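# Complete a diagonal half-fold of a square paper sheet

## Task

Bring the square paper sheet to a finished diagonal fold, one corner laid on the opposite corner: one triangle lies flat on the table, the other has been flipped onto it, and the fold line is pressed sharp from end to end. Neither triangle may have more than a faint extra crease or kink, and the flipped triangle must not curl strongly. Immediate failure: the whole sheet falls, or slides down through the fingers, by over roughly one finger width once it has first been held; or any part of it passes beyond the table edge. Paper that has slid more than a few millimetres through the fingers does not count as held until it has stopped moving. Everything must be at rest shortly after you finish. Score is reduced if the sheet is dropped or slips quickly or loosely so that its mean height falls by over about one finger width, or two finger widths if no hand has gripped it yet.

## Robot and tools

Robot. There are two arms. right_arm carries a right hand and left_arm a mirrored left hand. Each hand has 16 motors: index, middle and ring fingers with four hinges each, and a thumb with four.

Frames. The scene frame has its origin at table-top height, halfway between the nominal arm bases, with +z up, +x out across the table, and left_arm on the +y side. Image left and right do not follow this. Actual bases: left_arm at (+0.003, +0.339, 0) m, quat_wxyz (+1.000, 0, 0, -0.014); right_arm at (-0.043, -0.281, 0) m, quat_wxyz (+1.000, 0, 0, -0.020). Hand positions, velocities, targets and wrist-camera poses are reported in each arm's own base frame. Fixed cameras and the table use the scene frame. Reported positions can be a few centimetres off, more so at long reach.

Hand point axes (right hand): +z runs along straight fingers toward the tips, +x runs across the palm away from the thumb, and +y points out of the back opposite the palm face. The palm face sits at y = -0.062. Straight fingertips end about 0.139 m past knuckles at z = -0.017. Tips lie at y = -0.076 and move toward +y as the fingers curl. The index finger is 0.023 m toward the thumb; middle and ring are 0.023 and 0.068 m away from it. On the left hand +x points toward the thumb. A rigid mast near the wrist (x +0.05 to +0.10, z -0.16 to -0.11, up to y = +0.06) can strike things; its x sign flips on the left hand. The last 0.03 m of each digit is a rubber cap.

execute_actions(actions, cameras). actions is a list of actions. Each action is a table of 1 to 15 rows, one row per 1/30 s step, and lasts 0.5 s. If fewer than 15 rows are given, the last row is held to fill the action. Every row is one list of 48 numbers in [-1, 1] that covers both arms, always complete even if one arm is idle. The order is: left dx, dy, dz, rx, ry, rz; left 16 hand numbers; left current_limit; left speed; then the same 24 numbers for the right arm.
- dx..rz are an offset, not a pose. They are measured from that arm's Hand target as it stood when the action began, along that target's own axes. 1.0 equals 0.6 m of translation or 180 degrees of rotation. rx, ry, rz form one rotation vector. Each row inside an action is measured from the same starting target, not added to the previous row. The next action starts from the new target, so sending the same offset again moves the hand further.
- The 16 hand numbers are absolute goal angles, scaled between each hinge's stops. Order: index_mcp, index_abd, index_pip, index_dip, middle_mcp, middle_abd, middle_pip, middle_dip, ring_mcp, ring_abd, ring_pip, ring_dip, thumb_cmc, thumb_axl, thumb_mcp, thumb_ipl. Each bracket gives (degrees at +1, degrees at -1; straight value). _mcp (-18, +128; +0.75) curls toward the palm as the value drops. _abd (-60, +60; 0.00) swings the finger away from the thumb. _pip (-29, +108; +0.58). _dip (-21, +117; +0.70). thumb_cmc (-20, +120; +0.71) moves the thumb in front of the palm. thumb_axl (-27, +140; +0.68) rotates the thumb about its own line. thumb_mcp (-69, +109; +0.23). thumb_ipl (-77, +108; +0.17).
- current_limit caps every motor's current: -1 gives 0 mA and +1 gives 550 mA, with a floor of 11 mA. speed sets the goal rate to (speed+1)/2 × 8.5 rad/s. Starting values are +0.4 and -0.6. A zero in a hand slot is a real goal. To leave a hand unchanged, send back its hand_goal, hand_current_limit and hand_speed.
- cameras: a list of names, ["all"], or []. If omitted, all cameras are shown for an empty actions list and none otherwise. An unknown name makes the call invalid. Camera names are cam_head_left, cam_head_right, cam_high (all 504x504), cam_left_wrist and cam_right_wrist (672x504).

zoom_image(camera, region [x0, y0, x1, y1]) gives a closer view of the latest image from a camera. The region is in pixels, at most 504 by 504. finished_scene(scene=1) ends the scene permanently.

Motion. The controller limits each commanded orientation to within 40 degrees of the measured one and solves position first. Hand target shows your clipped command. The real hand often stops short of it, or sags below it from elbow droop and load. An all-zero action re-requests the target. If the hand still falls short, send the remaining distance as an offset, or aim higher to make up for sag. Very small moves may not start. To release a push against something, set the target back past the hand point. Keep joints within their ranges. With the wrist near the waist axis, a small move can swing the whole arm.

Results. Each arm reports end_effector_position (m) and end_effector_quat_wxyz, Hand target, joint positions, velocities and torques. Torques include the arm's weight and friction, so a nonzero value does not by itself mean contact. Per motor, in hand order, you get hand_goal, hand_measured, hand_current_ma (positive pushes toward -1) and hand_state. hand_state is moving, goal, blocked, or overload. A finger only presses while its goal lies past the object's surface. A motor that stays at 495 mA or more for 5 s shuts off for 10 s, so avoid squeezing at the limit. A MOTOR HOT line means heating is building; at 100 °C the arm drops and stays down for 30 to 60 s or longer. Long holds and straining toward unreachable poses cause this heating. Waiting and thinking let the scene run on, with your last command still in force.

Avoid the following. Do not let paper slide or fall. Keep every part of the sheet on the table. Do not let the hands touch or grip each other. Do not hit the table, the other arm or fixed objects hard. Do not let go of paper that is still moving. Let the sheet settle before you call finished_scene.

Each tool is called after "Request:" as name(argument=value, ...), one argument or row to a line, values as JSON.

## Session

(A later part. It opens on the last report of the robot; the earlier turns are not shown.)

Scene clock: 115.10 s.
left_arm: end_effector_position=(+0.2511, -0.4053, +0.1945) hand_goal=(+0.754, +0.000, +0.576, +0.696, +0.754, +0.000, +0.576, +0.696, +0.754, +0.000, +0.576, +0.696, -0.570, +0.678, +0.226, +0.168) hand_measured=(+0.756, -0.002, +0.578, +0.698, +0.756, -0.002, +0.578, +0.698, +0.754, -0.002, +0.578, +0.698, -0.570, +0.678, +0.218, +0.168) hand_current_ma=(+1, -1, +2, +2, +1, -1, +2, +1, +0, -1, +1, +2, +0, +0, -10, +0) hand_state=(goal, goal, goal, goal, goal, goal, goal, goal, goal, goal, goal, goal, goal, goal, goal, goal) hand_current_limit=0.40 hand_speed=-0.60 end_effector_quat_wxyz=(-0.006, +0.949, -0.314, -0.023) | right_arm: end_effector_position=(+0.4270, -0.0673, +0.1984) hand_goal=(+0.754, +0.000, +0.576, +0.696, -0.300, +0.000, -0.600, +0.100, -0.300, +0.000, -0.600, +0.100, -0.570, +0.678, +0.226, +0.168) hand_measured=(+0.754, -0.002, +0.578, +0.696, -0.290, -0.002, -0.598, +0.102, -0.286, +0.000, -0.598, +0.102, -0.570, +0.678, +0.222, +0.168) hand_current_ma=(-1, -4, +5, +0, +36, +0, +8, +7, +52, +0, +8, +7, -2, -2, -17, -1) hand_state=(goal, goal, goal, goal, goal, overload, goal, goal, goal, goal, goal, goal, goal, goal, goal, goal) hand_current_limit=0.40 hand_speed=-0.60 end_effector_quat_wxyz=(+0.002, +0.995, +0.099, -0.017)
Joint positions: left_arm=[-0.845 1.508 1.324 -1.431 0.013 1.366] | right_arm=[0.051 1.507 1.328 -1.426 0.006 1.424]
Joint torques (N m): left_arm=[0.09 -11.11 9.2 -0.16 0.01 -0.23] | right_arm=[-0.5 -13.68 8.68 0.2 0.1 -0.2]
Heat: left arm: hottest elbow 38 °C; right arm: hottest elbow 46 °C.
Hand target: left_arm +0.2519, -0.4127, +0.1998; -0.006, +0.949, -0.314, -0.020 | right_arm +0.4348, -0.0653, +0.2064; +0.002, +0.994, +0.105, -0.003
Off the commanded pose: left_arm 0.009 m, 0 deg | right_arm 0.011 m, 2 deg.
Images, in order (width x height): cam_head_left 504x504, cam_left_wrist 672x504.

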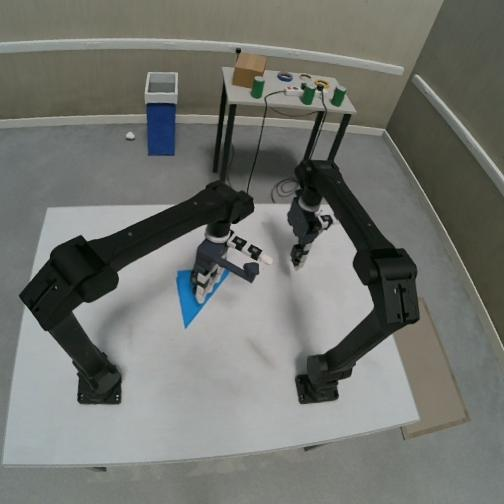

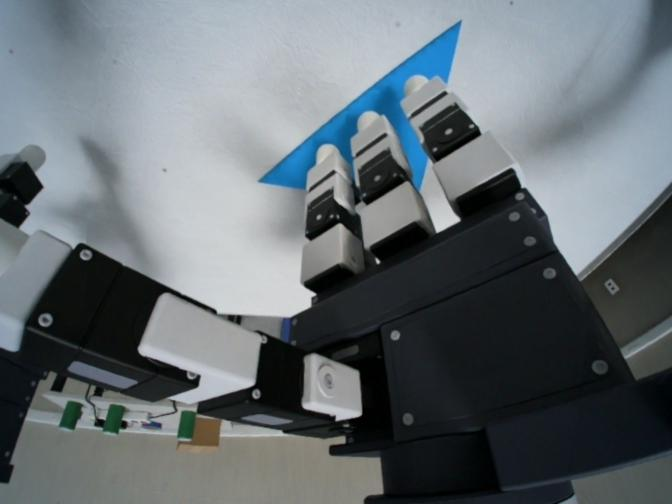

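Request:
execute_actions(
  actions=[
    [[-0.0209,-0.0316,0.02,0,0,0.008,0.754,0,0.576,0.696,0.754,0,0.576,0.696,0.754,0,0.576,0.696,-0.571,0.678,0.226,0.168,0.4,-0.6, 0,0,0,0,0,0,0.754,0,0.576,0.696,-0.3,0,-0.6,0.1,-0.3,0,-0.6,0.1,-0.571,0.678,0.226,0.168,0.4,-0.6]],
    [[0,0,0.055,0,0,0,0.754,0,0.576,0.696,0.754,0,0.576,0.696,0.754,0,0.576,0.696,-0.571,0.678,0.226,0.168,0.4,-0.6, 0,0,0,0,0,0,0.754,0,0.576,0.696,-0.3,0,-0.6,0.1,-0.3,0,-0.6,0.1,-0.571,0.678,0.226,0.168,0.4,-0.6]],
    [[0,0,0.046,0,0,0,0.754,0,0.576,0.696,0.754,0,0.576,0.696,0.754,0,0.576,0.696,-0.571,0.678,0.226,0.168,0.4,-0.6, 0,0,0,0,0,0,0.754,0,0.576,0.696,-0.3,0,-0.6,0.1,-0.3,0,-0.6,0.1,-0.571,0.678,0.226,0.168,0.4,-0.6]],
    [[0,0,0.043,0,0,0,0.754,0,0.576,0.696,0.754,0,0.576,0.696,0.754,0,0.576,0.696,-0.571,0.678,0.226,0.168,0.4,-0.6, 0,0,0,0,0,0,0.754,0,0.576,0.696,-0.3,0,-0.6,0.1,-0.3,0,-0.6,0.1,-0.571,0.678,0.226,0.168,0.4,-0.6]],
    [[0,0,0.035,0,0,0,0.754,0,0.576,0.696,0.754,0,0.576,0.696,0.754,0,0.576,0.696,-0.571,0.678,0.226,0.168,0.4,-0.6, 0,0,0,0,0,0,0.754,0,0.576,0.696,-0.3,0,-0.6,0.1,-0.3,0,-0.6,0.1,-0.571,0.678,0.226,0.168,0.4,-0.6]],
  ],
  cameras=["cam_left_wrist"],
)

Request:
zoom_image(
  camera="cam_left_wrist",
  region=[180, 0, 500, 240],
)

Request:
execute_actions(
  actions=[
    [[0.039,0.0145,-0.2,0,0,0,0.754,0,0.576,0.696,0.754,0,0.576,0.696,0.754,0,0.576,0.696,-0.571,0.678,0.226,0.168,0.4,-0.6, 0,0,0,0,0,0,0.754,0,0.576,0.696,-0.3,0,-0.6,0.1,-0.3,0,-0.6,0.1,-0.571,0.678,0.226,0.168,0.4,-0.6]],
  ],
  cameras=["cam_head_left","cam_left_wrist"],
)

Request:
zoom_image(
  camera="cam_left_wrist",
  region=[180, 0, 500, 240],
)

Request:
zoom_image(
  camera="cam_head_left",
  region=[160, 240, 240, 340],
)

Scene clock: 118.50 s.
left_arm: end_effector_position=(+0.2508, -0.3919, +0.1313) hand_goal=(+0.754, +0.000, +0.576, +0.696, +0.754, +0.000, +0.576, +0.696, +0.754, +0.000, +0.576, +0.696, -0.570, +0.678, +0.226, +0.168) hand_measured=(+0.760, -0.028, +0.582, +0.698, +0.760, -0.024, +0.578, +0.698, +0.758, -0.010, +0.578, +0.698, -0.570, +0.678, +0.218, +0.168) hand_current_ma=(+5, -39, +5, +1, +5, -31, +2, +1, +2, -9, +1, +2, +0, +0, -10, +0) hand_state=(goal, blocked, goal, goal, goal, blocked, goal, goal, goal, goal, goal, goal, goal, goal, goal, goal) hand_current_limit=0.40 hand_speed=-0.60 end_effector_quat_wxyz=(+0.011, +0.946, -0.324, +0.010) | right_arm: end_effector_position=(+0.4270, -0.0673, +0.1984) hand_goal=(+0.754, +0.000, +0.576, +0.696, -0.300, +0.000, -0.600, +0.100, -0.300, +0.000, -0.600, +0.100, -0.570, +0.678, +0.226, +0.168) hand_measured=(+0.754, -0.002, +0.578, +0.696, -0.290, -0.002, -0.598, +0.102, -0.286, +0.000, -0.598, +0.102, -0.570, +0.678, +0.222, +0.168) hand_current_ma=(-1, -4, +5, +0, +36, +0, +8, +7, +52, +0, +8, +7, -2, -2, -17, -1) hand_state=(goal, goal, goal, goal, goal, overload, goal, goal, goal, goal, goal, goal, goal, goal, goal, goal) hand_current_limit=0.40 hand_speed=-0.60 end_effector_quat_wxyz=(+0.002, +0.995, +0.099, -0.017)
Joint positions: left_arm=[-0.823 1.488 1.122 -1.177 0.011 1.406] | right_arm=[0.051 1.507 1.328 -1.426 0.006 1.424]
Joint torques (N m): left_arm=[1.32 -5.83 3.56 2.15 0.06 0.03] | right_arm=[-0.5 -13.63 8.68 0.18 0.1 -0.19]
Heat: left arm: hottest elbow 38 °C; right arm: hottest elbow 46 °C.
Hand target: left_arm +0.2490, -0.3873, +0.0812; -0.005, +0.945, -0.326, -0.020 | right_arm +0.4348, -0.0653, +0.2064; +0.002, +0.994, +0.105, -0.003
Off the commanded pose: left_arm 0.050 m, 4 deg | right_arm 0.011 m, 2 deg.
Images, in order (width x height): cam_left_wrist 672x504.

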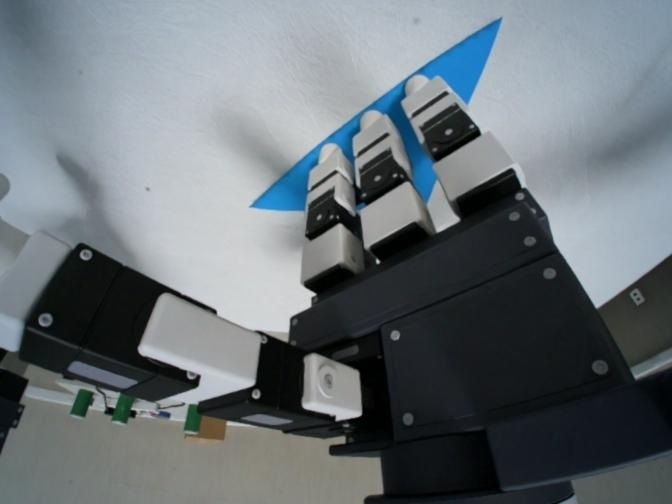

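Scaled by 1.575 from the camera's 672x504 image, which has a finer 960x720 frame.

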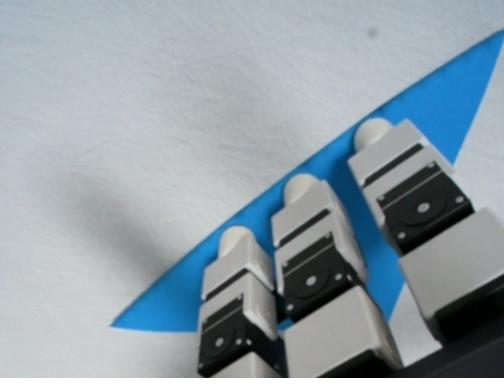

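Scene clock: 119.23 s.
left_arm: end_effector_position=(+0.2636, -0.4063, +0.1950) hand_goal=(+0.754, +0.000, +0.576, +0.696, +0.754, +0.000, +0.576, +0.696, +0.754, +0.000, +0.576, +0.696, -0.570, +0.678, +0.226, +0.168) hand_measured=(+0.756, -0.002, +0.578, +0.698, +0.756, -0.002, +0.578, +0.698, +0.756, -0.002, +0.578, +0.698, -0.570, +0.678, +0.218, +0.168) hand_current_ma=(+1, -1, +2, +1, +1, -1, +1, +1, +0, -1, +1, +2, +0, +0, -10, +0) hand_state=(goal, goal, goal, goal, goal, goal, goal, goal, goal, goal, goal, goal, goal, goal, goal, goal) hand_current_limit=0.40 hand_speed=-0.60 end_effector_quat_wxyz=(-0.005, +0.946, -0.324, -0.023) | right_arm: end_effector_position=(+0.4270, -0.0673, +0.1984) hand_goal=(+0.754, +0.000, +0.576, +0.696, -0.300, +0.000, -0.600, +0.100, -0.300, +0.000, -0.600, +0.100, -0.570, +0.678, +0.226, +0.168) hand_measured=(+0.754, -0.002, +0.578, +0.696, -0.290, -0.002, -0.598, +0.102, -0.286, +0.000, -0.598, +0.102, -0.570, +0.678, +0.222, +0.168) hand_current_ma=(-1, -4, +5, +0, +36, +0, +8, +7, +52, +0, +8, +7, -2, -2, -17, -1) hand_state=(goal, goal, goal, goal, goal, overload, goal, goal, goal, goal, goal, goal, goal, goal, goal, goal) hand_current_limit=0.40 hand_speed=-0.60 end_effector_quat_wxyz=(+0.002, +0.995, +0.099, -0.017)
Joint positions: left_arm=[-0.824 1.535 1.355 -1.436 0.012 1.406] | right_arm=[0.051 1.507 1.328 -1.426 0.006 1.424]
Joint torques (N m): left_arm=[1.03 -11.22 9.29 -0.21 0.03 -0.04] | right_arm=[-0.56 -13.68 8.68 0.17 0.11 -0.19]
Heat: left arm: hottest elbow 38 °C; right arm: hottest elbow 46 °C.
Hand target: left_arm +0.2662, -0.4113, +0.2002; -0.005, +0.945, -0.326, -0.020 | right_arm +0.4348, -0.0653, +0.2064; +0.002, +0.994, +0.105, -0.003
Off the commanded pose: left_arm 0.008 m, 0 deg | right_arm 0.011 m, 2 deg.
Images, in order (width x height): cam_head_left 504x504, cam_left_wrist 672x504.

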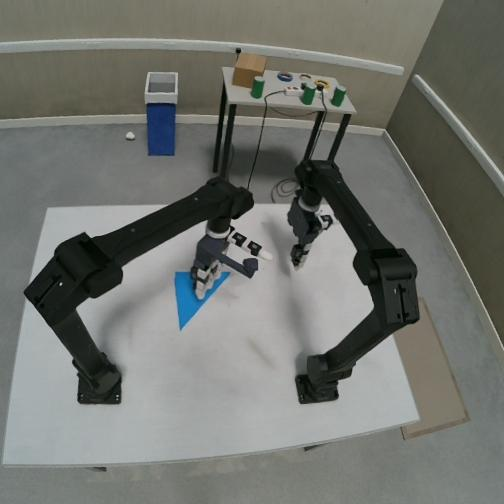

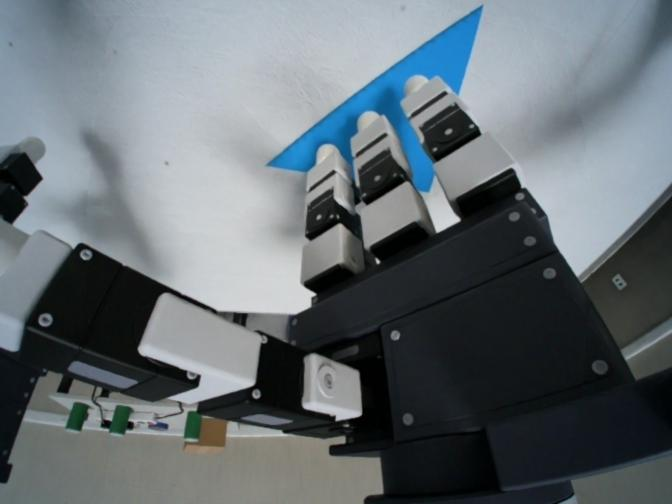

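Scaled by 1.575 from the camera's 672x504 image, which has a finer 960x720 frame.

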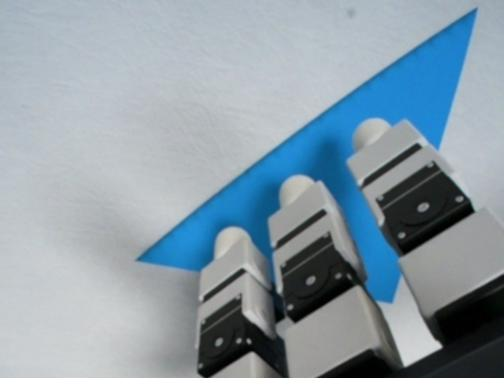

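Scaled by 5.040 from the camera's 504x504 image, which has a finer 720x720 frame.

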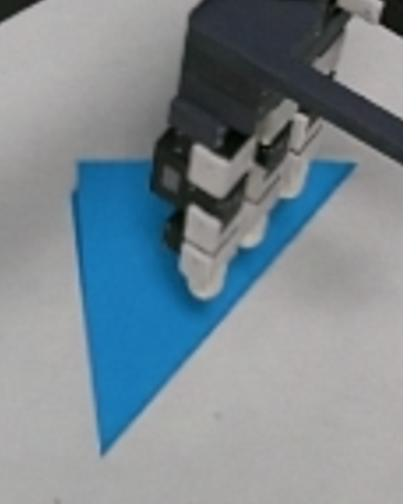

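Request:
execute_actions(
  actions=[
    [[-0.0415,-0.0294,0.02,0,0,0.008,0.754,0,0.576,0.696,0.754,0,0.576,0.696,0.754,0,0.576,0.696,-0.571,0.678,0.226,0.168,0.4,-0.6, 0,0,0,0,0,0,0.754,0,0.576,0.696,-0.3,0,-0.6,0.1,-0.3,0,-0.6,0.1,-0.571,0.678,0.226,0.168,0.4,-0.6]],
    [[0,0,0.055,0,0,0,0.754,0,0.576,0.696,0.754,0,0.576,0.696,0.754,0,0.576,0.696,-0.571,0.678,0.226,0.168,0.4,-0.6, 0,0,0,0,0,0,0.754,0,0.576,0.696,-0.3,0,-0.6,0.1,-0.3,0,-0.6,0.1,-0.571,0.678,0.226,0.168,0.4,-0.6]],
    [[0,0,0.046,0,0,0,0.754,0,0.576,0.696,0.754,0,0.576,0.696,0.754,0,0.576,0.696,-0.571,0.678,0.226,0.168,0.4,-0.6, 0,0,0,0,0,0,0.754,0,0.576,0.696,-0.3,0,-0.6,0.1,-0.3,0,-0.6,0.1,-0.571,0.678,0.226,0.168,0.4,-0.6]],
    [[0,0,0.043,0,0,0,0.754,0,0.576,0.696,0.754,0,0.576,0.696,0.754,0,0.576,0.696,-0.571,0.678,0.226,0.168,0.4,-0.6, 0,0,0,0,0,0,0.754,0,0.576,0.696,-0.3,0,-0.6,0.1,-0.3,0,-0.6,0.1,-0.571,0.678,0.226,0.168,0.4,-0.6]],
    [[0,0,0.035,0,0,0,0.754,0,0.576,0.696,0.754,0,0.576,0.696,0.754,0,0.576,0.696,-0.571,0.678,0.226,0.168,0.4,-0.6, 0,0,0,0,0,0,0.754,0,0.576,0.696,-0.3,0,-0.6,0.1,-0.3,0,-0.6,0.1,-0.571,0.678,0.226,0.168,0.4,-0.6]],
  ],
  cameras=["cam_left_wrist"],
)

Request:
zoom_image(
  camera="cam_left_wrist",
  region=[180, 0, 500, 240],
)

Request:
execute_actions(
  actions=[
    [[0.039,0.0145,-0.2,0,0,0,0.754,0,0.576,0.696,0.754,0,0.576,0.696,0.754,0,0.576,0.696,-0.571,0.678,0.226,0.168,0.4,-0.6, 0,0,0,0,0,0,0.754,0,0.576,0.696,-0.3,0,-0.6,0.1,-0.3,0,-0.6,0.1,-0.571,0.678,0.226,0.168,0.4,-0.6]],
  ],
  cameras=["cam_head_left","cam_left_wrist"],
)

Request:
zoom_image(
  camera="cam_left_wrist",
  region=[180, 0, 500, 240],
)

Request:
zoom_image(
  camera="cam_head_left",
  region=[160, 240, 240, 340],
)

Scene clock: 122.87 s.
left_arm: end_effector_position=(+0.2551, -0.3839, +0.1311) hand_goal=(+0.754, +0.000, +0.576, +0.696, +0.754, +0.000, +0.576, +0.696, +0.754, +0.000, +0.576, +0.696, -0.570, +0.678, +0.226, +0.168) hand_measured=(+0.758, -0.040, +0.580, +0.698, +0.756, -0.022, +0.578, +0.698, +0.754, -0.008, +0.578, +0.698, -0.570, +0.678, +0.218, +0.168) hand_current_ma=(+4, -65, +3, +1, +2, -29, +1, +1, +0, -7, +1, +2, +0, +0, -11, +0) hand_state=(goal, blocked, goal, goal, goal, blocked, goal, goal, goal, goal, goal, goal, goal, goal, goal, goal) hand_current_limit=0.40 hand_speed=-0.60 end_effector_quat_wxyz=(+0.010, +0.942, -0.336, +0.010) | right_arm: end_effector_position=(+0.4270, -0.0673, +0.1984) hand_goal=(+0.754, +0.000, +0.576, +0.696, -0.300, +0.000, -0.600, +0.100, -0.300, +0.000, -0.600, +0.100, -0.570, +0.678, +0.226, +0.168) hand_measured=(+0.754, -0.002, +0.578, +0.696, -0.290, -0.002, -0.598, +0.102, -0.286, +0.000, -0.598, +0.102, -0.570, +0.678, +0.222, +0.168) hand_current_ma=(-1, -4, +5, +0, +36, +0, +8, +7, +52, +0, +8, +7, -2, -2, -17, -1) hand_state=(goal, goal, goal, goal, goal, overload, goal, goal, goal, goal, goal, goal, goal, goal, goal, goal) hand_current_limit=0.40 hand_speed=-0.60 end_effector_quat_wxyz=(+0.002, +0.995, +0.099, -0.017)
Joint positions: left_arm=[-0.801 1.486 1.121 -1.179 0.009 1.454] | right_arm=[0.051 1.507 1.328 -1.426 0.006 1.424]
Joint torques (N m): left_arm=[1.44 -5.6 3.58 2.07 0.07 0.03] | right_arm=[-0.5 -13.63 8.68 0.17 0.1 -0.19]
Heat: left arm: hottest elbow 38 °C; right arm: hottest elbow 46 °C.
Hand target: left_arm +0.2535, -0.3793, +0.0819; -0.005, +0.941, -0.338, -0.020 | right_arm +0.4348, -0.0653, +0.2064; +0.002, +0.994, +0.105, -0.003
Off the commanded pose: left_arm 0.050 m, 4 deg | right_arm 0.011 m, 2 deg.
Images, in order (width x height): cam_left_wrist 672x504.

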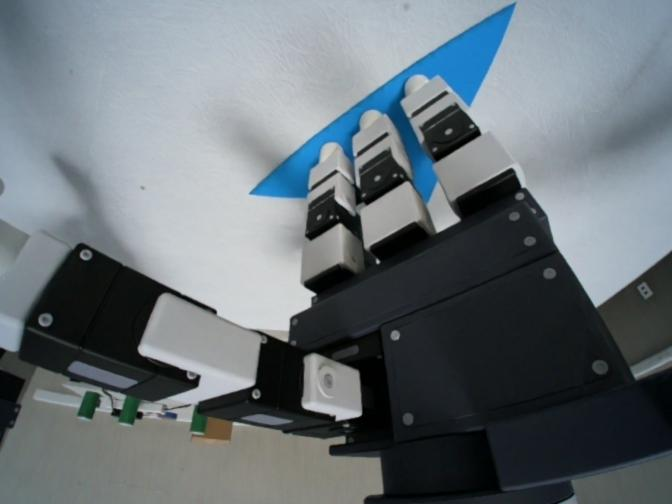

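Scaled by 1.575 from the camera's 672x504 image, which has a finer 960x720 frame.

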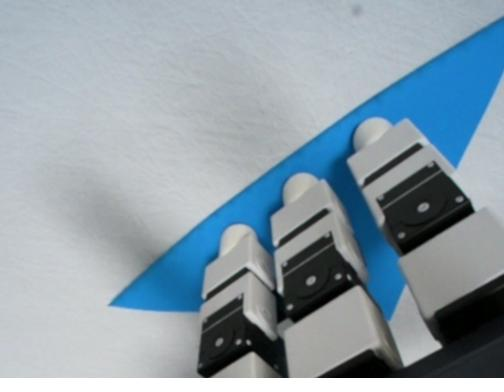

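Scene clock: 123.60 s.
left_arm: end_effector_position=(+0.2682, -0.3978, +0.1957) hand_goal=(+0.754, +0.000, +0.576, +0.696, +0.754, +0.000, +0.576, +0.696, +0.754, +0.000, +0.576, +0.696, -0.570, +0.678, +0.226, +0.168) hand_measured=(+0.756, -0.002, +0.578, +0.698, +0.756, -0.002, +0.578, +0.698, +0.754, -0.002, +0.578, +0.698, -0.570, +0.678, +0.218, +0.168) hand_current_ma=(+1, -1, +2, +1, +1, -1, +1, +1, +0, -1, +1, +2, +0, +0, -11, +0) hand_state=(goal, goal, goal, goal, goal, goal, goal, goal, goal, goal, goal, goal, goal, goal, goal, goal) hand_current_limit=0.40 hand_speed=-0.60 end_effector_quat_wxyz=(-0.005, +0.942, -0.335, -0.023) | right_arm: end_effector_position=(+0.4270, -0.0673, +0.1984) hand_goal=(+0.754, +0.000, +0.576, +0.696, -0.300, +0.000, -0.600, +0.100, -0.300, +0.000, -0.600, +0.100, -0.570, +0.678, +0.226, +0.168) hand_measured=(+0.754, -0.002, +0.578, +0.696, -0.290, -0.002, -0.598, +0.102, -0.286, +0.000, -0.598, +0.102, -0.570, +0.678, +0.222, +0.168) hand_current_ma=(-1, -4, +5, +0, +36, +0, +8, +7, +52, +0, +8, +7, -2, -2, -17, -1) hand_state=(goal, goal, goal, goal, goal, overload, goal, goal, goal, goal, goal, goal, goal, goal, goal, goal) hand_current_limit=0.40 hand_speed=-0.60 end_effector_quat_wxyz=(+0.002, +0.995, +0.099, -0.017)
Joint positions: left_arm=[-0.801 1.532 1.354 -1.437 0.011 1.454] | right_arm=[0.051 1.507 1.328 -1.426 0.006 1.424]
Joint torques (N m): left_arm=[0.56 -11.22 9.28 -0.18 0 -0.1] | right_arm=[-0.44 -13.63 8.68 0.2 0.1 -0.19]
Heat: left arm: hottest elbow 38 °C; right arm: hottest elbow 46 °C.
Hand target: left_arm +0.2701, -0.4035, +0.2007; -0.005, +0.941, -0.338, -0.020 | right_arm +0.4348, -0.0653, +0.2064; +0.002, +0.994, +0.105, -0.003
Off the commanded pose: left_arm 0.008 m, 0 deg | right_arm 0.011 m, 2 deg.
Images, in order (width x height): cam_head_left 504x504, cam_left_wrist 672x504.

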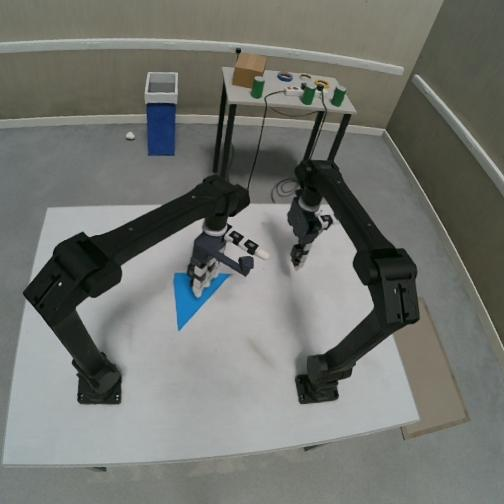

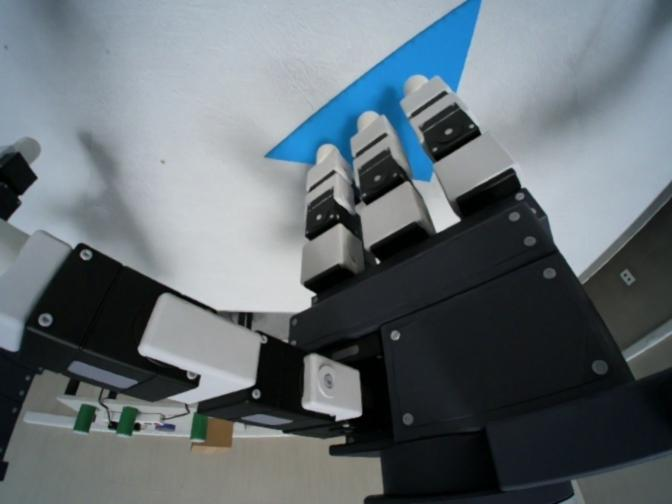

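Scaled by 1.575 from the camera's 672x504 image, which has a finer 960x720 frame.

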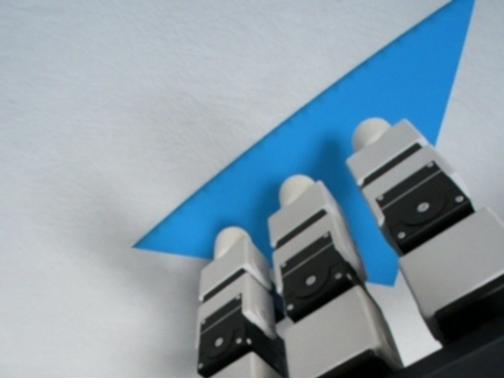

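Scaled by 5.040 from the camera's 504x504 image, which has a finer 720x720 frame.

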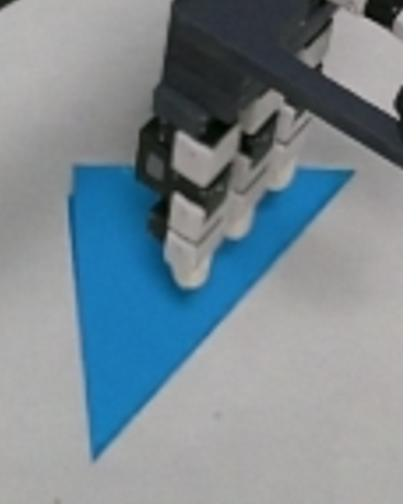

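Request:
execute_actions(
  actions=[
    [[-0.01,-0.007,0.02,0,0,0.004,0.754,0,0.576,0.696,0.754,0,0.576,0.696,0.754,0,0.576,0.696,-0.571,0.678,0.226,0.168,0.4,-0.6, 0,0,0,0,0,0,0.754,0,0.576,0.696,-0.3,0,-0.6,0.1,-0.3,0,-0.6,0.1,-0.571,0.678,0.226,0.168,0.4,-0.6]],
    [[0,0,0.055,0,0,0,0.754,0,0.576,0.696,0.754,0,0.576,0.696,0.754,0,0.576,0.696,-0.571,0.678,0.226,0.168,0.4,-0.6, 0,0,0,0,0,0,0.754,0,0.576,0.696,-0.3,0,-0.6,0.1,-0.3,0,-0.6,0.1,-0.571,0.678,0.226,0.168,0.4,-0.6]],
    [[0,0,0.046,0,0,0,0.754,0,0.576,0.696,0.754,0,0.576,0.696,0.754,0,0.576,0.696,-0.571,0.678,0.226,0.168,0.4,-0.6, 0,0,0,0,0,0,0.754,0,0.576,0.696,-0.3,0,-0.6,0.1,-0.3,0,-0.6,0.1,-0.571,0.678,0.226,0.168,0.4,-0.6]],
    [[0,0,0.043,0,0,0,0.754,0,0.576,0.696,0.754,0,0.576,0.696,0.754,0,0.576,0.696,-0.571,0.678,0.226,0.168,0.4,-0.6, 0,0,0,0,0,0,0.754,0,0.576,0.696,-0.3,0,-0.6,0.1,-0.3,0,-0.6,0.1,-0.571,0.678,0.226,0.168,0.4,-0.6]],
    [[0,0,0.035,0,0,0,0.754,0,0.576,0.696,0.754,0,0.576,0.696,0.754,0,0.576,0.696,-0.571,0.678,0.226,0.168,0.4,-0.6, 0,0,0,0,0,0,0.754,0,0.576,0.696,-0.3,0,-0.6,0.1,-0.3,0,-0.6,0.1,-0.571,0.678,0.226,0.168,0.4,-0.6]],
  ],
  cameras=["cam_left_wrist","cam_head_left"],
)

Request:
zoom_image(
  camera="cam_left_wrist",
  region=[180, 0, 500, 240],
)

Request:
zoom_image(
  camera="cam_head_left",
  region=[160, 240, 240, 340],
)

Request:
execute_actions(
  actions=[
    [[0.039,0.0145,-0.2,0,0,0,0.754,0,0.576,0.696,0.754,0,0.576,0.696,0.754,0,0.576,0.696,-0.571,0.678,0.226,0.168,0.4,-0.6, 0,0,0,0,0,0,0.754,0,0.576,0.696,-0.3,0,-0.6,0.1,-0.3,0,-0.6,0.1,-0.571,0.678,0.226,0.168,0.4,-0.6]],
  ],
  cameras=["cam_head_left","cam_left_wrist"],
)

Request:
zoom_image(
  camera="cam_head_left",
  region=[160, 240, 240, 340],
)

Scene clock: 127.30 s.
left_arm: end_effector_position=(+0.2673, -0.3970, +0.1315) hand_goal=(+0.754, +0.000, +0.576, +0.696, +0.754, +0.000, +0.576, +0.696, +0.754, +0.000, +0.576, +0.696, -0.570, +0.678, +0.226, +0.168) hand_measured=(+0.758, -0.040, +0.580, +0.698, +0.756, -0.020, +0.578, +0.698, +0.754, -0.008, +0.578, +0.698, -0.570, +0.678, +0.218, +0.168) hand_current_ma=(+3, -68, +3, +1, +1, -26, +1, +1, +0, -6, +1, +2, +0, +0, -11, +0) hand_state=(goal, blocked, goal, goal, goal, blocked, goal, goal, goal, goal, goal, goal, goal, goal, goal, goal) hand_current_limit=0.40 hand_speed=-0.60 end_effector_quat_wxyz=(+0.010, +0.941, -0.339, +0.010) | right_arm: end_effector_position=(+0.4270, -0.0673, +0.1984) hand_goal=(+0.754, +0.000, +0.576, +0.696, -0.300, +0.000, -0.600, +0.100, -0.300, +0.000, -0.600, +0.100, -0.570, +0.678, +0.226, +0.168) hand_measured=(+0.754, -0.002, +0.578, +0.696, -0.290, -0.002, -0.598, +0.102, -0.286, +0.000, -0.598, +0.102, -0.570, +0.678, +0.222, +0.168) hand_current_ma=(-1, -4, +5, +0, +36, +0, +8, +7, +52, +0, +8, +7, -2, -2, -17, -1) hand_state=(goal, goal, goal, goal, goal, overload, goal, goal, goal, goal, goal, goal, goal, goal, goal, goal) hand_current_limit=0.40 hand_speed=-0.60 end_effector_quat_wxyz=(+0.002, +0.995, +0.099, -0.017)
Joint positions: left_arm=[-0.801 1.532 1.174 -1.185 0.01 1.461] | right_arm=[0.051 1.507 1.328 -1.426 0.006 1.424]
Joint torques (N m): left_arm=[1.14 -6.24 3.78 2.17 0.06 0.05] | right_arm=[-0.56 -13.68 8.69 0.2 0.09 -0.2]
Heat: left arm: hottest elbow 38 °C; right arm: hottest elbow 46 °C.
Hand target: left_arm +0.2640, -0.3938, +0.0816; -0.005, +0.939, -0.344, -0.020 | right_arm +0.4348, -0.0653, +0.2064; +0.002, +0.994, +0.105, -0.003
Off the commanded pose: left_arm 0.050 m, 4 deg | right_arm 0.011 m, 2 deg.
Images, in order (width x height): cam_head_left 504x504, cam_left_wrist 672x504.

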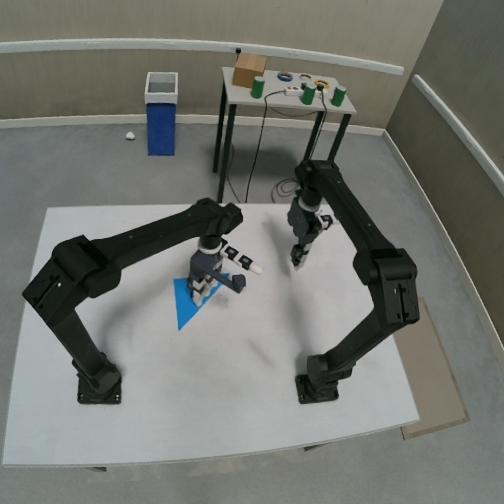

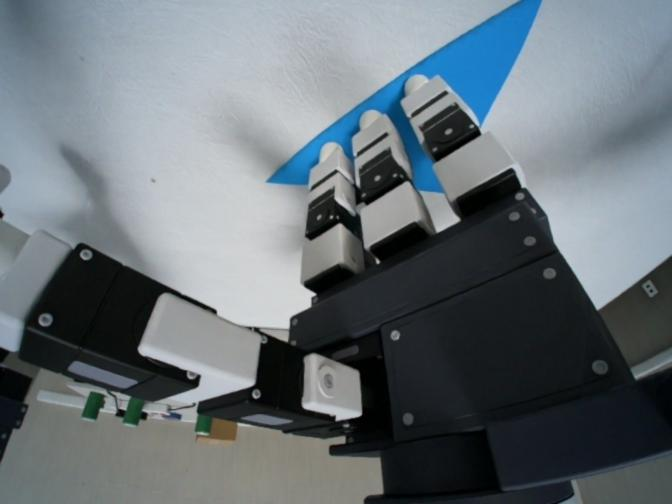

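Scaled by 1.575 from the camera's 672x504 image, which has a finer 960x720 frame.

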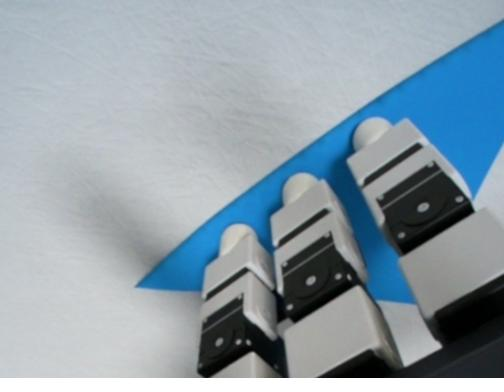

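Scaled by 5.040 from the camera's 504x504 image, which has a finer 720x720 frame.

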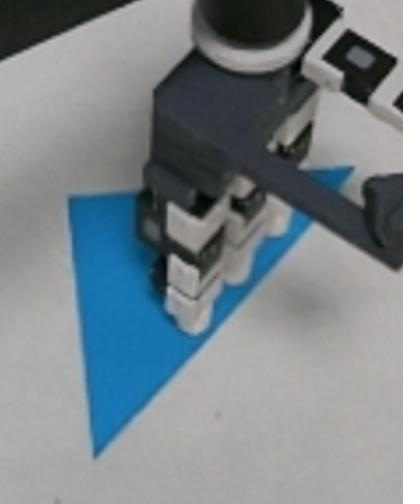

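Scene clock: 128.03 s.
left_arm: end_effector_position=(+0.2802, -0.4111, +0.1956) hand_goal=(+0.754, +0.000, +0.576, +0.696, +0.754, +0.000, +0.576, +0.696, +0.754, +0.000, +0.576, +0.696, -0.570, +0.678, +0.226, +0.168) hand_measured=(+0.756, -0.002, +0.578, +0.698, +0.754, -0.002, +0.578, +0.698, +0.754, -0.002, +0.578, +0.698, -0.570, +0.678, +0.218, +0.168) hand_current_ma=(+1, -1, +2, +1, +0, -1, +1, +1, +0, -1, +1, +2, +0, +0, -11, +0) hand_state=(goal, goal, goal, goal, goal, goal, goal, goal, goal, goal, goal, goal, goal, goal, goal, goal) hand_current_limit=0.40 hand_speed=-0.60 end_effector_quat_wxyz=(-0.005, +0.940, -0.339, -0.023) | right_arm: end_effector_position=(+0.4270, -0.0673, +0.1984) hand_goal=(+0.754, +0.000, +0.576, +0.696, -0.300, +0.000, -0.600, +0.100, -0.300, +0.000, -0.600, +0.100, -0.570, +0.678, +0.226, +0.168) hand_measured=(+0.754, -0.002, +0.578, +0.696, -0.290, -0.002, -0.598, +0.102, -0.286, +0.000, -0.598, +0.102, -0.570, +0.678, +0.222, +0.168) hand_current_ma=(-1, -4, +5, +0, +36, +0, +8, +7, +52, +0, +8, +7, -2, -2, -17, -1) hand_state=(goal, goal, goal, goal, goal, overload, goal, goal, goal, goal, goal, goal, goal, goal, goal, goal) hand_current_limit=0.40 hand_speed=-0.60 end_effector_quat_wxyz=(+0.002, +0.995, +0.099, -0.017)
Joint positions: left_arm=[-0.802 1.581 1.409 -1.445 0.011 1.461] | right_arm=[0.051 1.507 1.328 -1.426 0.006 1.424]
Joint torques (N m): left_arm=[0.21 -12.04 9.28 -0.16 0.02 -0.1] | right_arm=[-0.44 -13.63 8.66 0.21 0.1 -0.2]
Heat: left arm: hottest elbow 38 °C; right arm: hottest elbow 46 °C.
Hand target: left_arm +0.2804, -0.4183, +0.2006; -0.005, +0.939, -0.344, -0.020 | right_arm +0.4348, -0.0653, +0.2064; +0.002, +0.994, +0.105, -0.003
Off the commanded pose: left_arm 0.009 m, 1 deg | right_arm 0.011 m, 2 deg.
Images, in order (width x height): cam_head_left 504x504, cam_left_wrist 672x504.

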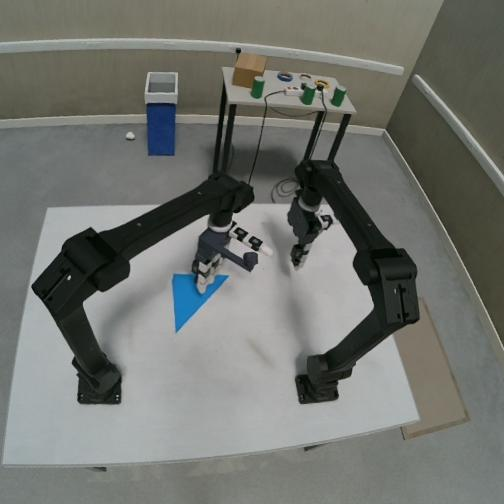

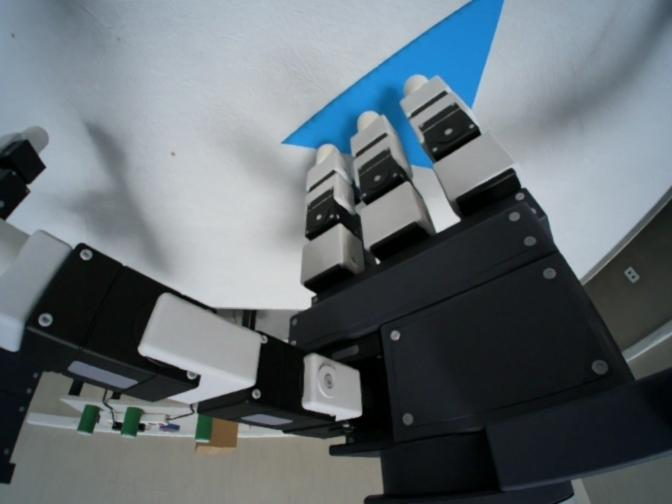

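Scaled by 5.040 from the camera's 504x504 image, which has a finer 720x720 frame.

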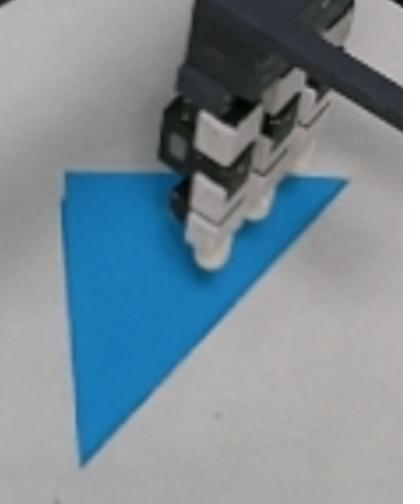

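Request:
execute_actions(
  actions=[
    [[-0.0256,-0.0076,0.02,0,0,0.003,0.754,0,0.576,0.696,0.754,0,0.576,0.696,0.754,0,0.576,0.696,-0.571,0.678,0.226,0.168,0.4,-0.6, 0,0,0,0,0,0,0.754,0,0.576,0.696,-0.3,0,-0.6,0.1,-0.3,0,-0.6,0.1,-0.571,0.678,0.226,0.168,0.4,-0.6]],
    [[0,0,0.055,0,0,0,0.754,0,0.576,0.696,0.754,0,0.576,0.696,0.754,0,0.576,0.696,-0.571,0.678,0.226,0.168,0.4,-0.6, 0,0,0,0,0,0,0.754,0,0.576,0.696,-0.3,0,-0.6,0.1,-0.3,0,-0.6,0.1,-0.571,0.678,0.226,0.168,0.4,-0.6]],
    [[0,0,0.046,0,0,0,0.754,0,0.576,0.696,0.754,0,0.576,0.696,0.754,0,0.576,0.696,-0.571,0.678,0.226,0.168,0.4,-0.6, 0,0,0,0,0,0,0.754,0,0.576,0.696,-0.3,0,-0.6,0.1,-0.3,0,-0.6,0.1,-0.571,0.678,0.226,0.168,0.4,-0.6]],
    [[0,0,0.043,0,0,0,0.754,0,0.576,0.696,0.754,0,0.576,0.696,0.754,0,0.576,0.696,-0.571,0.678,0.226,0.168,0.4,-0.6, 0,0,0,0,0,0,0.754,0,0.576,0.696,-0.3,0,-0.6,0.1,-0.3,0,-0.6,0.1,-0.571,0.678,0.226,0.168,0.4,-0.6]],
    [[0,0,0.035,0,0,0,0.754,0,0.576,0.696,0.754,0,0.576,0.696,0.754,0,0.576,0.696,-0.571,0.678,0.226,0.168,0.4,-0.6, 0,0,0,0,0,0,0.754,0,0.576,0.696,-0.3,0,-0.6,0.1,-0.3,0,-0.6,0.1,-0.571,0.678,0.226,0.168,0.4,-0.6]],
  ],
  cameras=["cam_head_left"],
)

Request:
zoom_image(
  camera="cam_head_left",
  region=[160, 240, 240, 340],
)

Request:
execute_actions(
  actions=[
    [[0.039,0.0145,-0.2,0,0,0,0.754,0,0.576,0.696,0.754,0,0.576,0.696,0.754,0,0.576,0.696,-0.571,0.678,0.226,0.168,0.4,-0.6, 0,0,0,0,0,0,0.754,0,0.576,0.696,-0.3,0,-0.6,0.1,-0.3,0,-0.6,0.1,-0.571,0.678,0.226,0.168,0.4,-0.6]],
  ],
  cameras=["cam_head_left"],
)

Request:
zoom_image(
  camera="cam_head_left",
  region=[160, 240, 240, 340],
)

Scene clock: 131.47 s.
left_arm: end_effector_position=(+0.2732, -0.4037, +0.1320) hand_goal=(+0.754, +0.000, +0.576, +0.696, +0.754, +0.000, +0.576, +0.696, +0.754, +0.000, +0.576, +0.696, -0.570, +0.678, +0.226, +0.168) hand_measured=(+0.758, -0.042, +0.580, +0.698, +0.756, -0.018, +0.578, +0.698, +0.754, -0.006, +0.578, +0.698, -0.570, +0.678, +0.218, +0.168) hand_current_ma=(+3, -73, +2, +1, +1, -23, +1, +1, +0, -5, +1, +2, +0, +0, -11, +0) hand_state=(goal, blocked, goal, goal, goal, goal, goal, goal, goal, goal, goal, goal, goal, goal, goal, goal) hand_current_limit=0.40 hand_speed=-0.60 end_effector_quat_wxyz=(+0.010, +0.940, -0.341, +0.010) | right_arm: end_effector_position=(+0.4270, -0.0673, +0.1984) hand_goal=(+0.754, +0.000, +0.576, +0.696, -0.300, +0.000, -0.600, +0.100, -0.300, +0.000, -0.600, +0.100, -0.570, +0.678, +0.226, +0.168) hand_measured=(+0.754, -0.002, +0.578, +0.696, -0.290, -0.002, -0.598, +0.102, -0.286, +0.000, -0.598, +0.102, -0.570, +0.678, +0.222, +0.168) hand_current_ma=(-1, -4, +5, +0, +36, +0, +8, +7, +52, +0, +8, +7, -2, -2, -17, -1) hand_state=(goal, goal, goal, goal, goal, overload, goal, goal, goal, goal, goal, goal, goal, goal, goal, goal) hand_current_limit=0.40 hand_speed=-0.60 end_effector_quat_wxyz=(+0.002, +0.995, +0.099, -0.017)
Joint positions: left_arm=[-0.802 1.555 1.201 -1.19 0.01 1.464] | right_arm=[0.051 1.507 1.328 -1.426 0.006 1.424]
Joint torques (N m): left_arm=[0.38 -6.77 3.73 2.04 0.05 0.05] | right_arm=[-0.56 -13.74 8.66 0.18 0.1 -0.19]
Heat: left arm: hottest elbow 38 °C; right arm: hottest elbow 46 °C.
Hand target: left_arm +0.2675, -0.4023, +0.0821; -0.005, +0.937, -0.348, -0.020 | right_arm +0.4348, -0.0653, +0.2064; +0.002, +0.994, +0.105, -0.003
Off the commanded pose: left_arm 0.050 m, 4 deg | right_arm 0.011 m, 2 deg.
Images, in order (width x height): cam_head_left 504x504.

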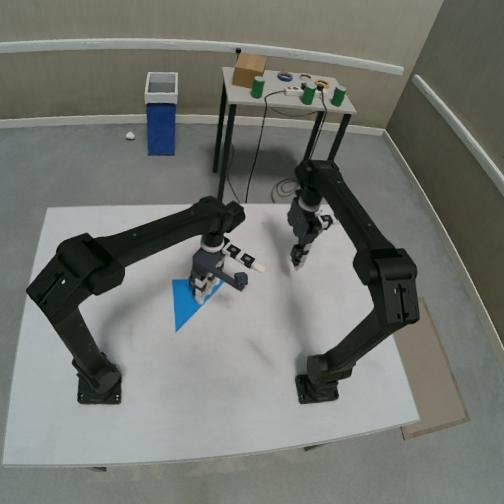

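Scaled by 5.040 from the camera's 504x504 image, which has a finer 720x720 frame.

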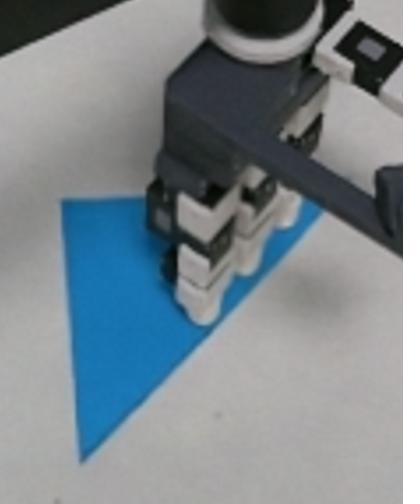

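Scene clock: 132.20 s.
left_arm: end_effector_position=(+0.2834, -0.4198, +0.1960) hand_goal=(+0.754, +0.000, +0.576, +0.696, +0.754, +0.000, +0.576, +0.696, +0.754, +0.000, +0.576, +0.696, -0.570, +0.678, +0.226, +0.168) hand_measured=(+0.756, -0.002, +0.578, +0.698, +0.754, -0.002, +0.578, +0.698, +0.752, -0.002, +0.578, +0.698, -0.570, +0.678, +0.218, +0.168) hand_current_ma=(+1, -1, +2, +1, +0, -1, +1, +1, -1, -1, +1, +2, +0, +0, -11, +0) hand_state=(goal, goal, goal, goal, goal, goal, goal, goal, goal, goal, goal, goal, goal, goal, goal, goal) hand_current_limit=0.40 hand_speed=-0.60 end_effector_quat_wxyz=(-0.005, +0.939, -0.344, -0.023) | right_arm: end_effector_position=(+0.4270, -0.0673, +0.1984) hand_goal=(+0.754, +0.000, +0.576, +0.696, -0.300, +0.000, -0.600, +0.100, -0.300, +0.000, -0.600, +0.100, -0.570, +0.678, +0.226, +0.168) hand_measured=(+0.754, -0.002, +0.578, +0.696, -0.290, -0.002, -0.598, +0.102, -0.286, +0.000, -0.598, +0.102, -0.570, +0.678, +0.222, +0.168) hand_current_ma=(-1, -4, +5, +0, +36, +0, +8, +7, +52, +0, +8, +7, -2, -2, -17, -1) hand_state=(goal, goal, goal, goal, goal, overload, goal, goal, goal, goal, goal, goal, goal, goal, goal, goal) hand_current_limit=0.40 hand_speed=-0.60 end_effector_quat_wxyz=(+0.002, +0.995, +0.099, -0.017)
Joint positions: left_arm=[-0.809 1.604 1.438 -1.451 0.011 1.464] | right_arm=[0.051 1.507 1.328 -1.426 0.006 1.424]
Joint torques (N m): left_arm=[0.15 -12.22 9.35 -0.2 0.03 -0.12] | right_arm=[-0.44 -13.68 8.68 0.16 0.1 -0.19]
Heat: left arm: hottest elbow 38 °C; right arm: hottest elbow 46 °C.
Hand target: left_arm +0.2837, -0.4269, +0.2010; -0.005, +0.937, -0.348, -0.020 | right_arm +0.4348, -0.0653, +0.2064; +0.002, +0.994, +0.105, -0.003
Off the commanded pose: left_arm 0.009 m, 1 deg | right_arm 0.011 m, 2 deg.
Images, in order (width x height): cam_head_left 504x504.

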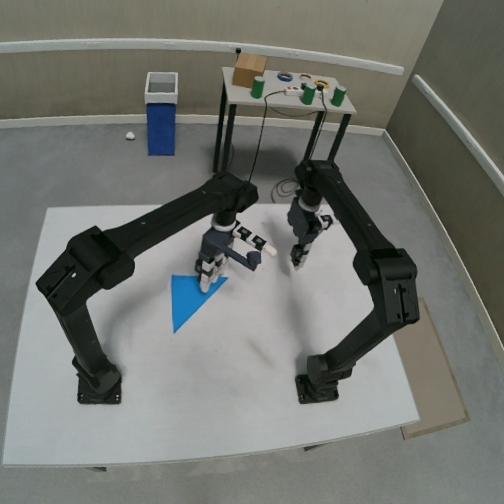

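Scaled by 5.040 from the camera's 504x504 image, which has a finer 720x720 frame.

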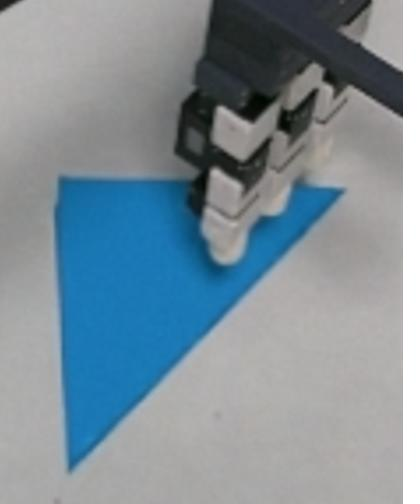

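Request:
execute_actions(
  actions=[
    [[-0.0323,-0.0109,0.02,0,0,0.0067,0.754,0,0.576,0.696,0.754,0,0.576,0.696,0.754,0,0.576,0.696,-0.571,0.678,0.226,0.168,0.4,-0.6,0,0,0,0,0,0,0.754,0,0.576,0.696,-0.3,0,-0.6,0.1,-0.3,0,-0.6,0.1,-0.571,0.678,0.226,0.168,0.4,-0.6]],
    [[0,0,0.055,0,0,0,0.754,0,0.576,0.696,0.754,0,0.576,0.696,0.754,0,0.576,0.696,-0.571,0.678,0.226,0.168,0.4,-0.6,0,0,0,0,0,0,0.754,0,0.576,0.696,-0.3,0,-0.6,0.1,-0.3,0,-0.6,0.1,-0.571,0.678,0.226,0.168,0.4,-0.6]],
    [[0,0,0.046,0,0,0,0.754,0,0.576,0.696,0.754,0,0.576,0.696,0.754,0,0.576,0.696,-0.571,0.678,0.226,0.168,0.4,-0.6,0,0,0,0,0,0,0.754,0,0.576,0.696,-0.3,0,-0.6,0.1,-0.3,0,-0.6,0.1,-0.571,0.678,0.226,0.168,0.4,-0.6]],
    [[0,0,0.043,0,0,0,0.754,0,0.576,0.696,0.754,0,0.576,0.696,0.754,0,0.576,0.696,-0.571,0.678,0.226,0.168,0.4,-0.6,0,0,0,0,0,0,0.754,0,0.576,0.696,-0.3,0,-0.6,0.1,-0.3,0,-0.6,0.1,-0.571,0.678,0.226,0.168,0.4,-0.6]],
    [[0,0,0.035,0,0,0,0.754,0,0.576,0.696,0.754,0,0.576,0.696,0.754,0,0.576,0.696,-0.571,0.678,0.226,0.168,0.4,-0.6,0,0,0,0,0,0,0.754,0,0.576,0.696,-0.3,0,-0.6,0.1,-0.3,0,-0.6,0.1,-0.571,0.678,0.226,0.168,0.4,-0.6]],
  ],
  cameras=["cam_head_left"],
)

Request:
zoom_image(
  camera="cam_head_left",
  region=[160, 240, 240, 340],
)

Scene clock: 136.07 s.
left_arm: end_effector_position=(+0.2726, -0.4093, +0.1321) hand_goal=(+0.754, +0.000, +0.576, +0.696, +0.754, +0.000, +0.576, +0.696, +0.754, +0.000, +0.576, +0.696, -0.570, +0.678, +0.226, +0.168) hand_measured=(+0.756, -0.050, +0.578, +0.698, +0.754, -0.018, +0.578, +0.698, +0.752, -0.006, +0.578, +0.698, -0.570, +0.678, +0.218, +0.168) hand_current_ma=(+2, -90, +2, +1, +0, -22, +1, +1, -1, -4, +1, +2, +0, +0, -11, +0) hand_state=(goal, blocked, goal, goal, goal, goal, goal, goal, goal, goal, goal, goal, goal, goal, goal, goal) hand_current_limit=0.40 hand_speed=-0.60 end_effector_quat_wxyz=(+0.011, +0.936, -0.353, +0.009) | right_arm: end_effector_position=(+0.4270, -0.0673, +0.1984) hand_goal=(+0.754, +0.000, +0.576, +0.696, -0.300, +0.000, -0.600, +0.100, -0.300, +0.000, -0.600, +0.100, -0.570, +0.678, +0.226, +0.168) hand_measured=(+0.754, -0.002, +0.578, +0.696, -0.290, -0.002, -0.598, +0.102, -0.286, +0.000, -0.598, +0.102, -0.570, +0.678, +0.222, +0.168) hand_current_ma=(-1, -4, +5, +0, +36, +0, +8, +7, +52, +0, +8, +7, -2, -2, -17, -1) hand_state=(goal, goal, goal, goal, goal, overload, goal, goal, goal, goal, goal, goal, goal, goal, goal, goal) hand_current_limit=0.40 hand_speed=-0.60 end_effector_quat_wxyz=(+0.002, +0.995, +0.099, -0.017)
Joint positions: left_arm=[-0.809 1.569 1.218 -1.193 0.011 1.483] | right_arm=[0.051 1.507 1.328 -1.426 0.006 1.424]
Joint torques (N m): left_arm=[1.38 -6.95 3.92 2.04 0.02 0.02] | right_arm=[-0.56 -13.63 8.66 0.18 0.1 -0.2]
Heat: left arm: hottest elbow 38 °C; right arm: hottest elbow 46 °C.
Hand target: left_arm +0.2691, -0.4065, +0.0823; -0.005, +0.934, -0.358, -0.020 | right_arm +0.4348, -0.0653, +0.2064; +0.002, +0.994, +0.105, -0.003
Off the commanded pose: left_arm 0.050 m, 4 deg | right_arm 0.011 m, 2 deg.
Images, in order (width x height): cam_head_left 504x504.

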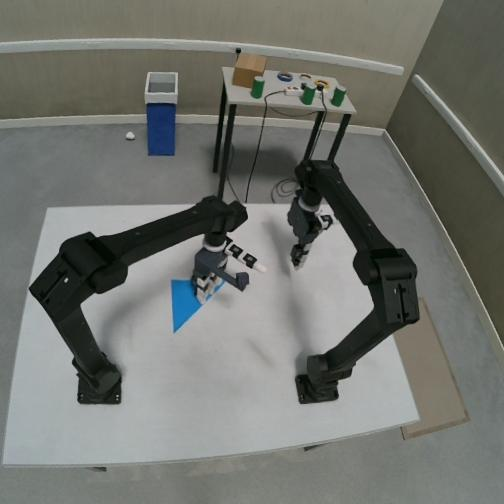

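Scaled by 5.040 from the camera's 504x504 image, which has a finer 720x720 frame.

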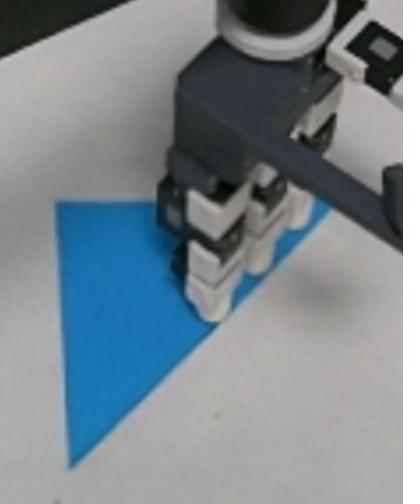

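Request:
execute_actions(
  actions=[
    [[0.039,0.0145,-0.2,0,0,0,0.754,0,0.576,0.696,0.754,0,0.576,0.696,0.754,0,0.576,0.696,-0.571,0.678,0.226,0.168,0.4,-0.6,0,0,0,0,0,0,0.754,0,0.576,0.696,-0.3,0,-0.6,0.1,-0.3,0,-0.6,0.1,-0.571,0.678,0.226,0.168,0.4,-0.6]],
  ],
  cameras=["cam_head_left"],
)

Request:
zoom_image(
  camera="cam_head_left",
  region=[160, 240, 240, 340],
)

Scene clock: 136.93 s.
left_arm: end_effector_position=(+0.2848, -0.4239, +0.1965) hand_goal=(+0.754, +0.000, +0.576, +0.696, +0.754, +0.000, +0.576, +0.696, +0.754, +0.000, +0.576, +0.696, -0.570, +0.678, +0.226, +0.168) hand_measured=(+0.756, -0.002, +0.578, +0.698, +0.754, -0.002, +0.578, +0.698, +0.752, -0.002, +0.578, +0.698, -0.570, +0.678, +0.218, +0.168) hand_current_ma=(+1, -1, +2, +1, +0, -1, +1, +1, -1, -1, +1, +2, +0, +0, -11, +0) hand_state=(goal, goal, goal, goal, goal, goal, goal, goal, goal, goal, goal, goal, goal, goal, goal, goal) hand_current_limit=0.40 hand_speed=-0.60 end_effector_quat_wxyz=(-0.005, +0.935, -0.354, -0.023) | right_arm: end_effector_position=(+0.4270, -0.0673, +0.1984) hand_goal=(+0.754, +0.000, +0.576, +0.696, -0.300, +0.000, -0.600, +0.100, -0.300, +0.000, -0.600, +0.100, -0.570, +0.678, +0.226, +0.168) hand_measured=(+0.754, -0.002, +0.578, +0.696, -0.290, -0.002, -0.598, +0.102, -0.286, +0.000, -0.598, +0.102, -0.570, +0.678, +0.222, +0.168) hand_current_ma=(-1, -4, +5, +0, +36, +0, +8, +7, +52, +0, +8, +7, -2, -2, -17, -1) hand_state=(goal, goal, goal, goal, goal, overload, goal, goal, goal, goal, goal, goal, goal, goal, goal, goal) hand_current_limit=0.40 hand_speed=-0.60 end_effector_quat_wxyz=(+0.002, +0.995, +0.099, -0.017)
Joint positions: left_arm=[-0.812 1.619 1.457 -1.455 0.012 1.483] | right_arm=[0.051 1.507 1.328 -1.426 0.006 1.424]
Joint torques (N m): left_arm=[0.21 -12.63 9.32 -0.2 0 -0.1] | right_arm=[-0.56 -13.68 8.69 0.18 0.1 -0.19]
Heat: left arm: hottest elbow 38 °C; right arm: hottest elbow 46 °C.
Hand target: left_arm +0.2848, -0.4313, +0.2014; -0.004, +0.934, -0.358, -0.020 | right_arm +0.4348, -0.0653, +0.2064; +0.002, +0.994, +0.105, -0.003
Off the commanded pose: left_arm 0.009 m, 1 deg | right_arm 0.011 m, 2 deg.
Images, in order (width x height): cam_head_left 504x504.

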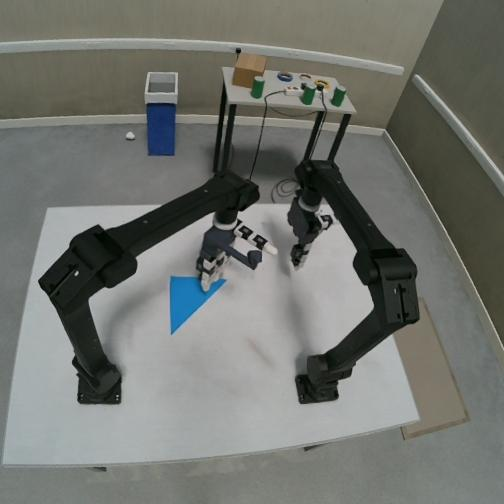

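Scaled by 5.040 from the camera's 504x504 image, which has a finer 720x720 frame.

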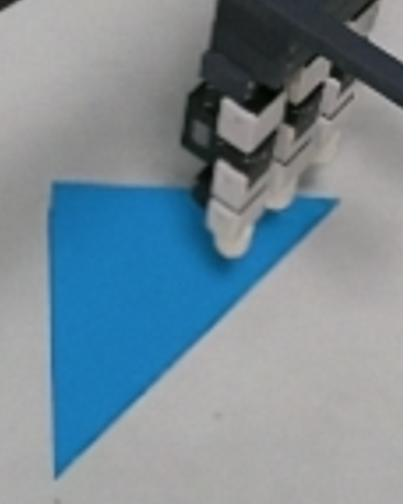

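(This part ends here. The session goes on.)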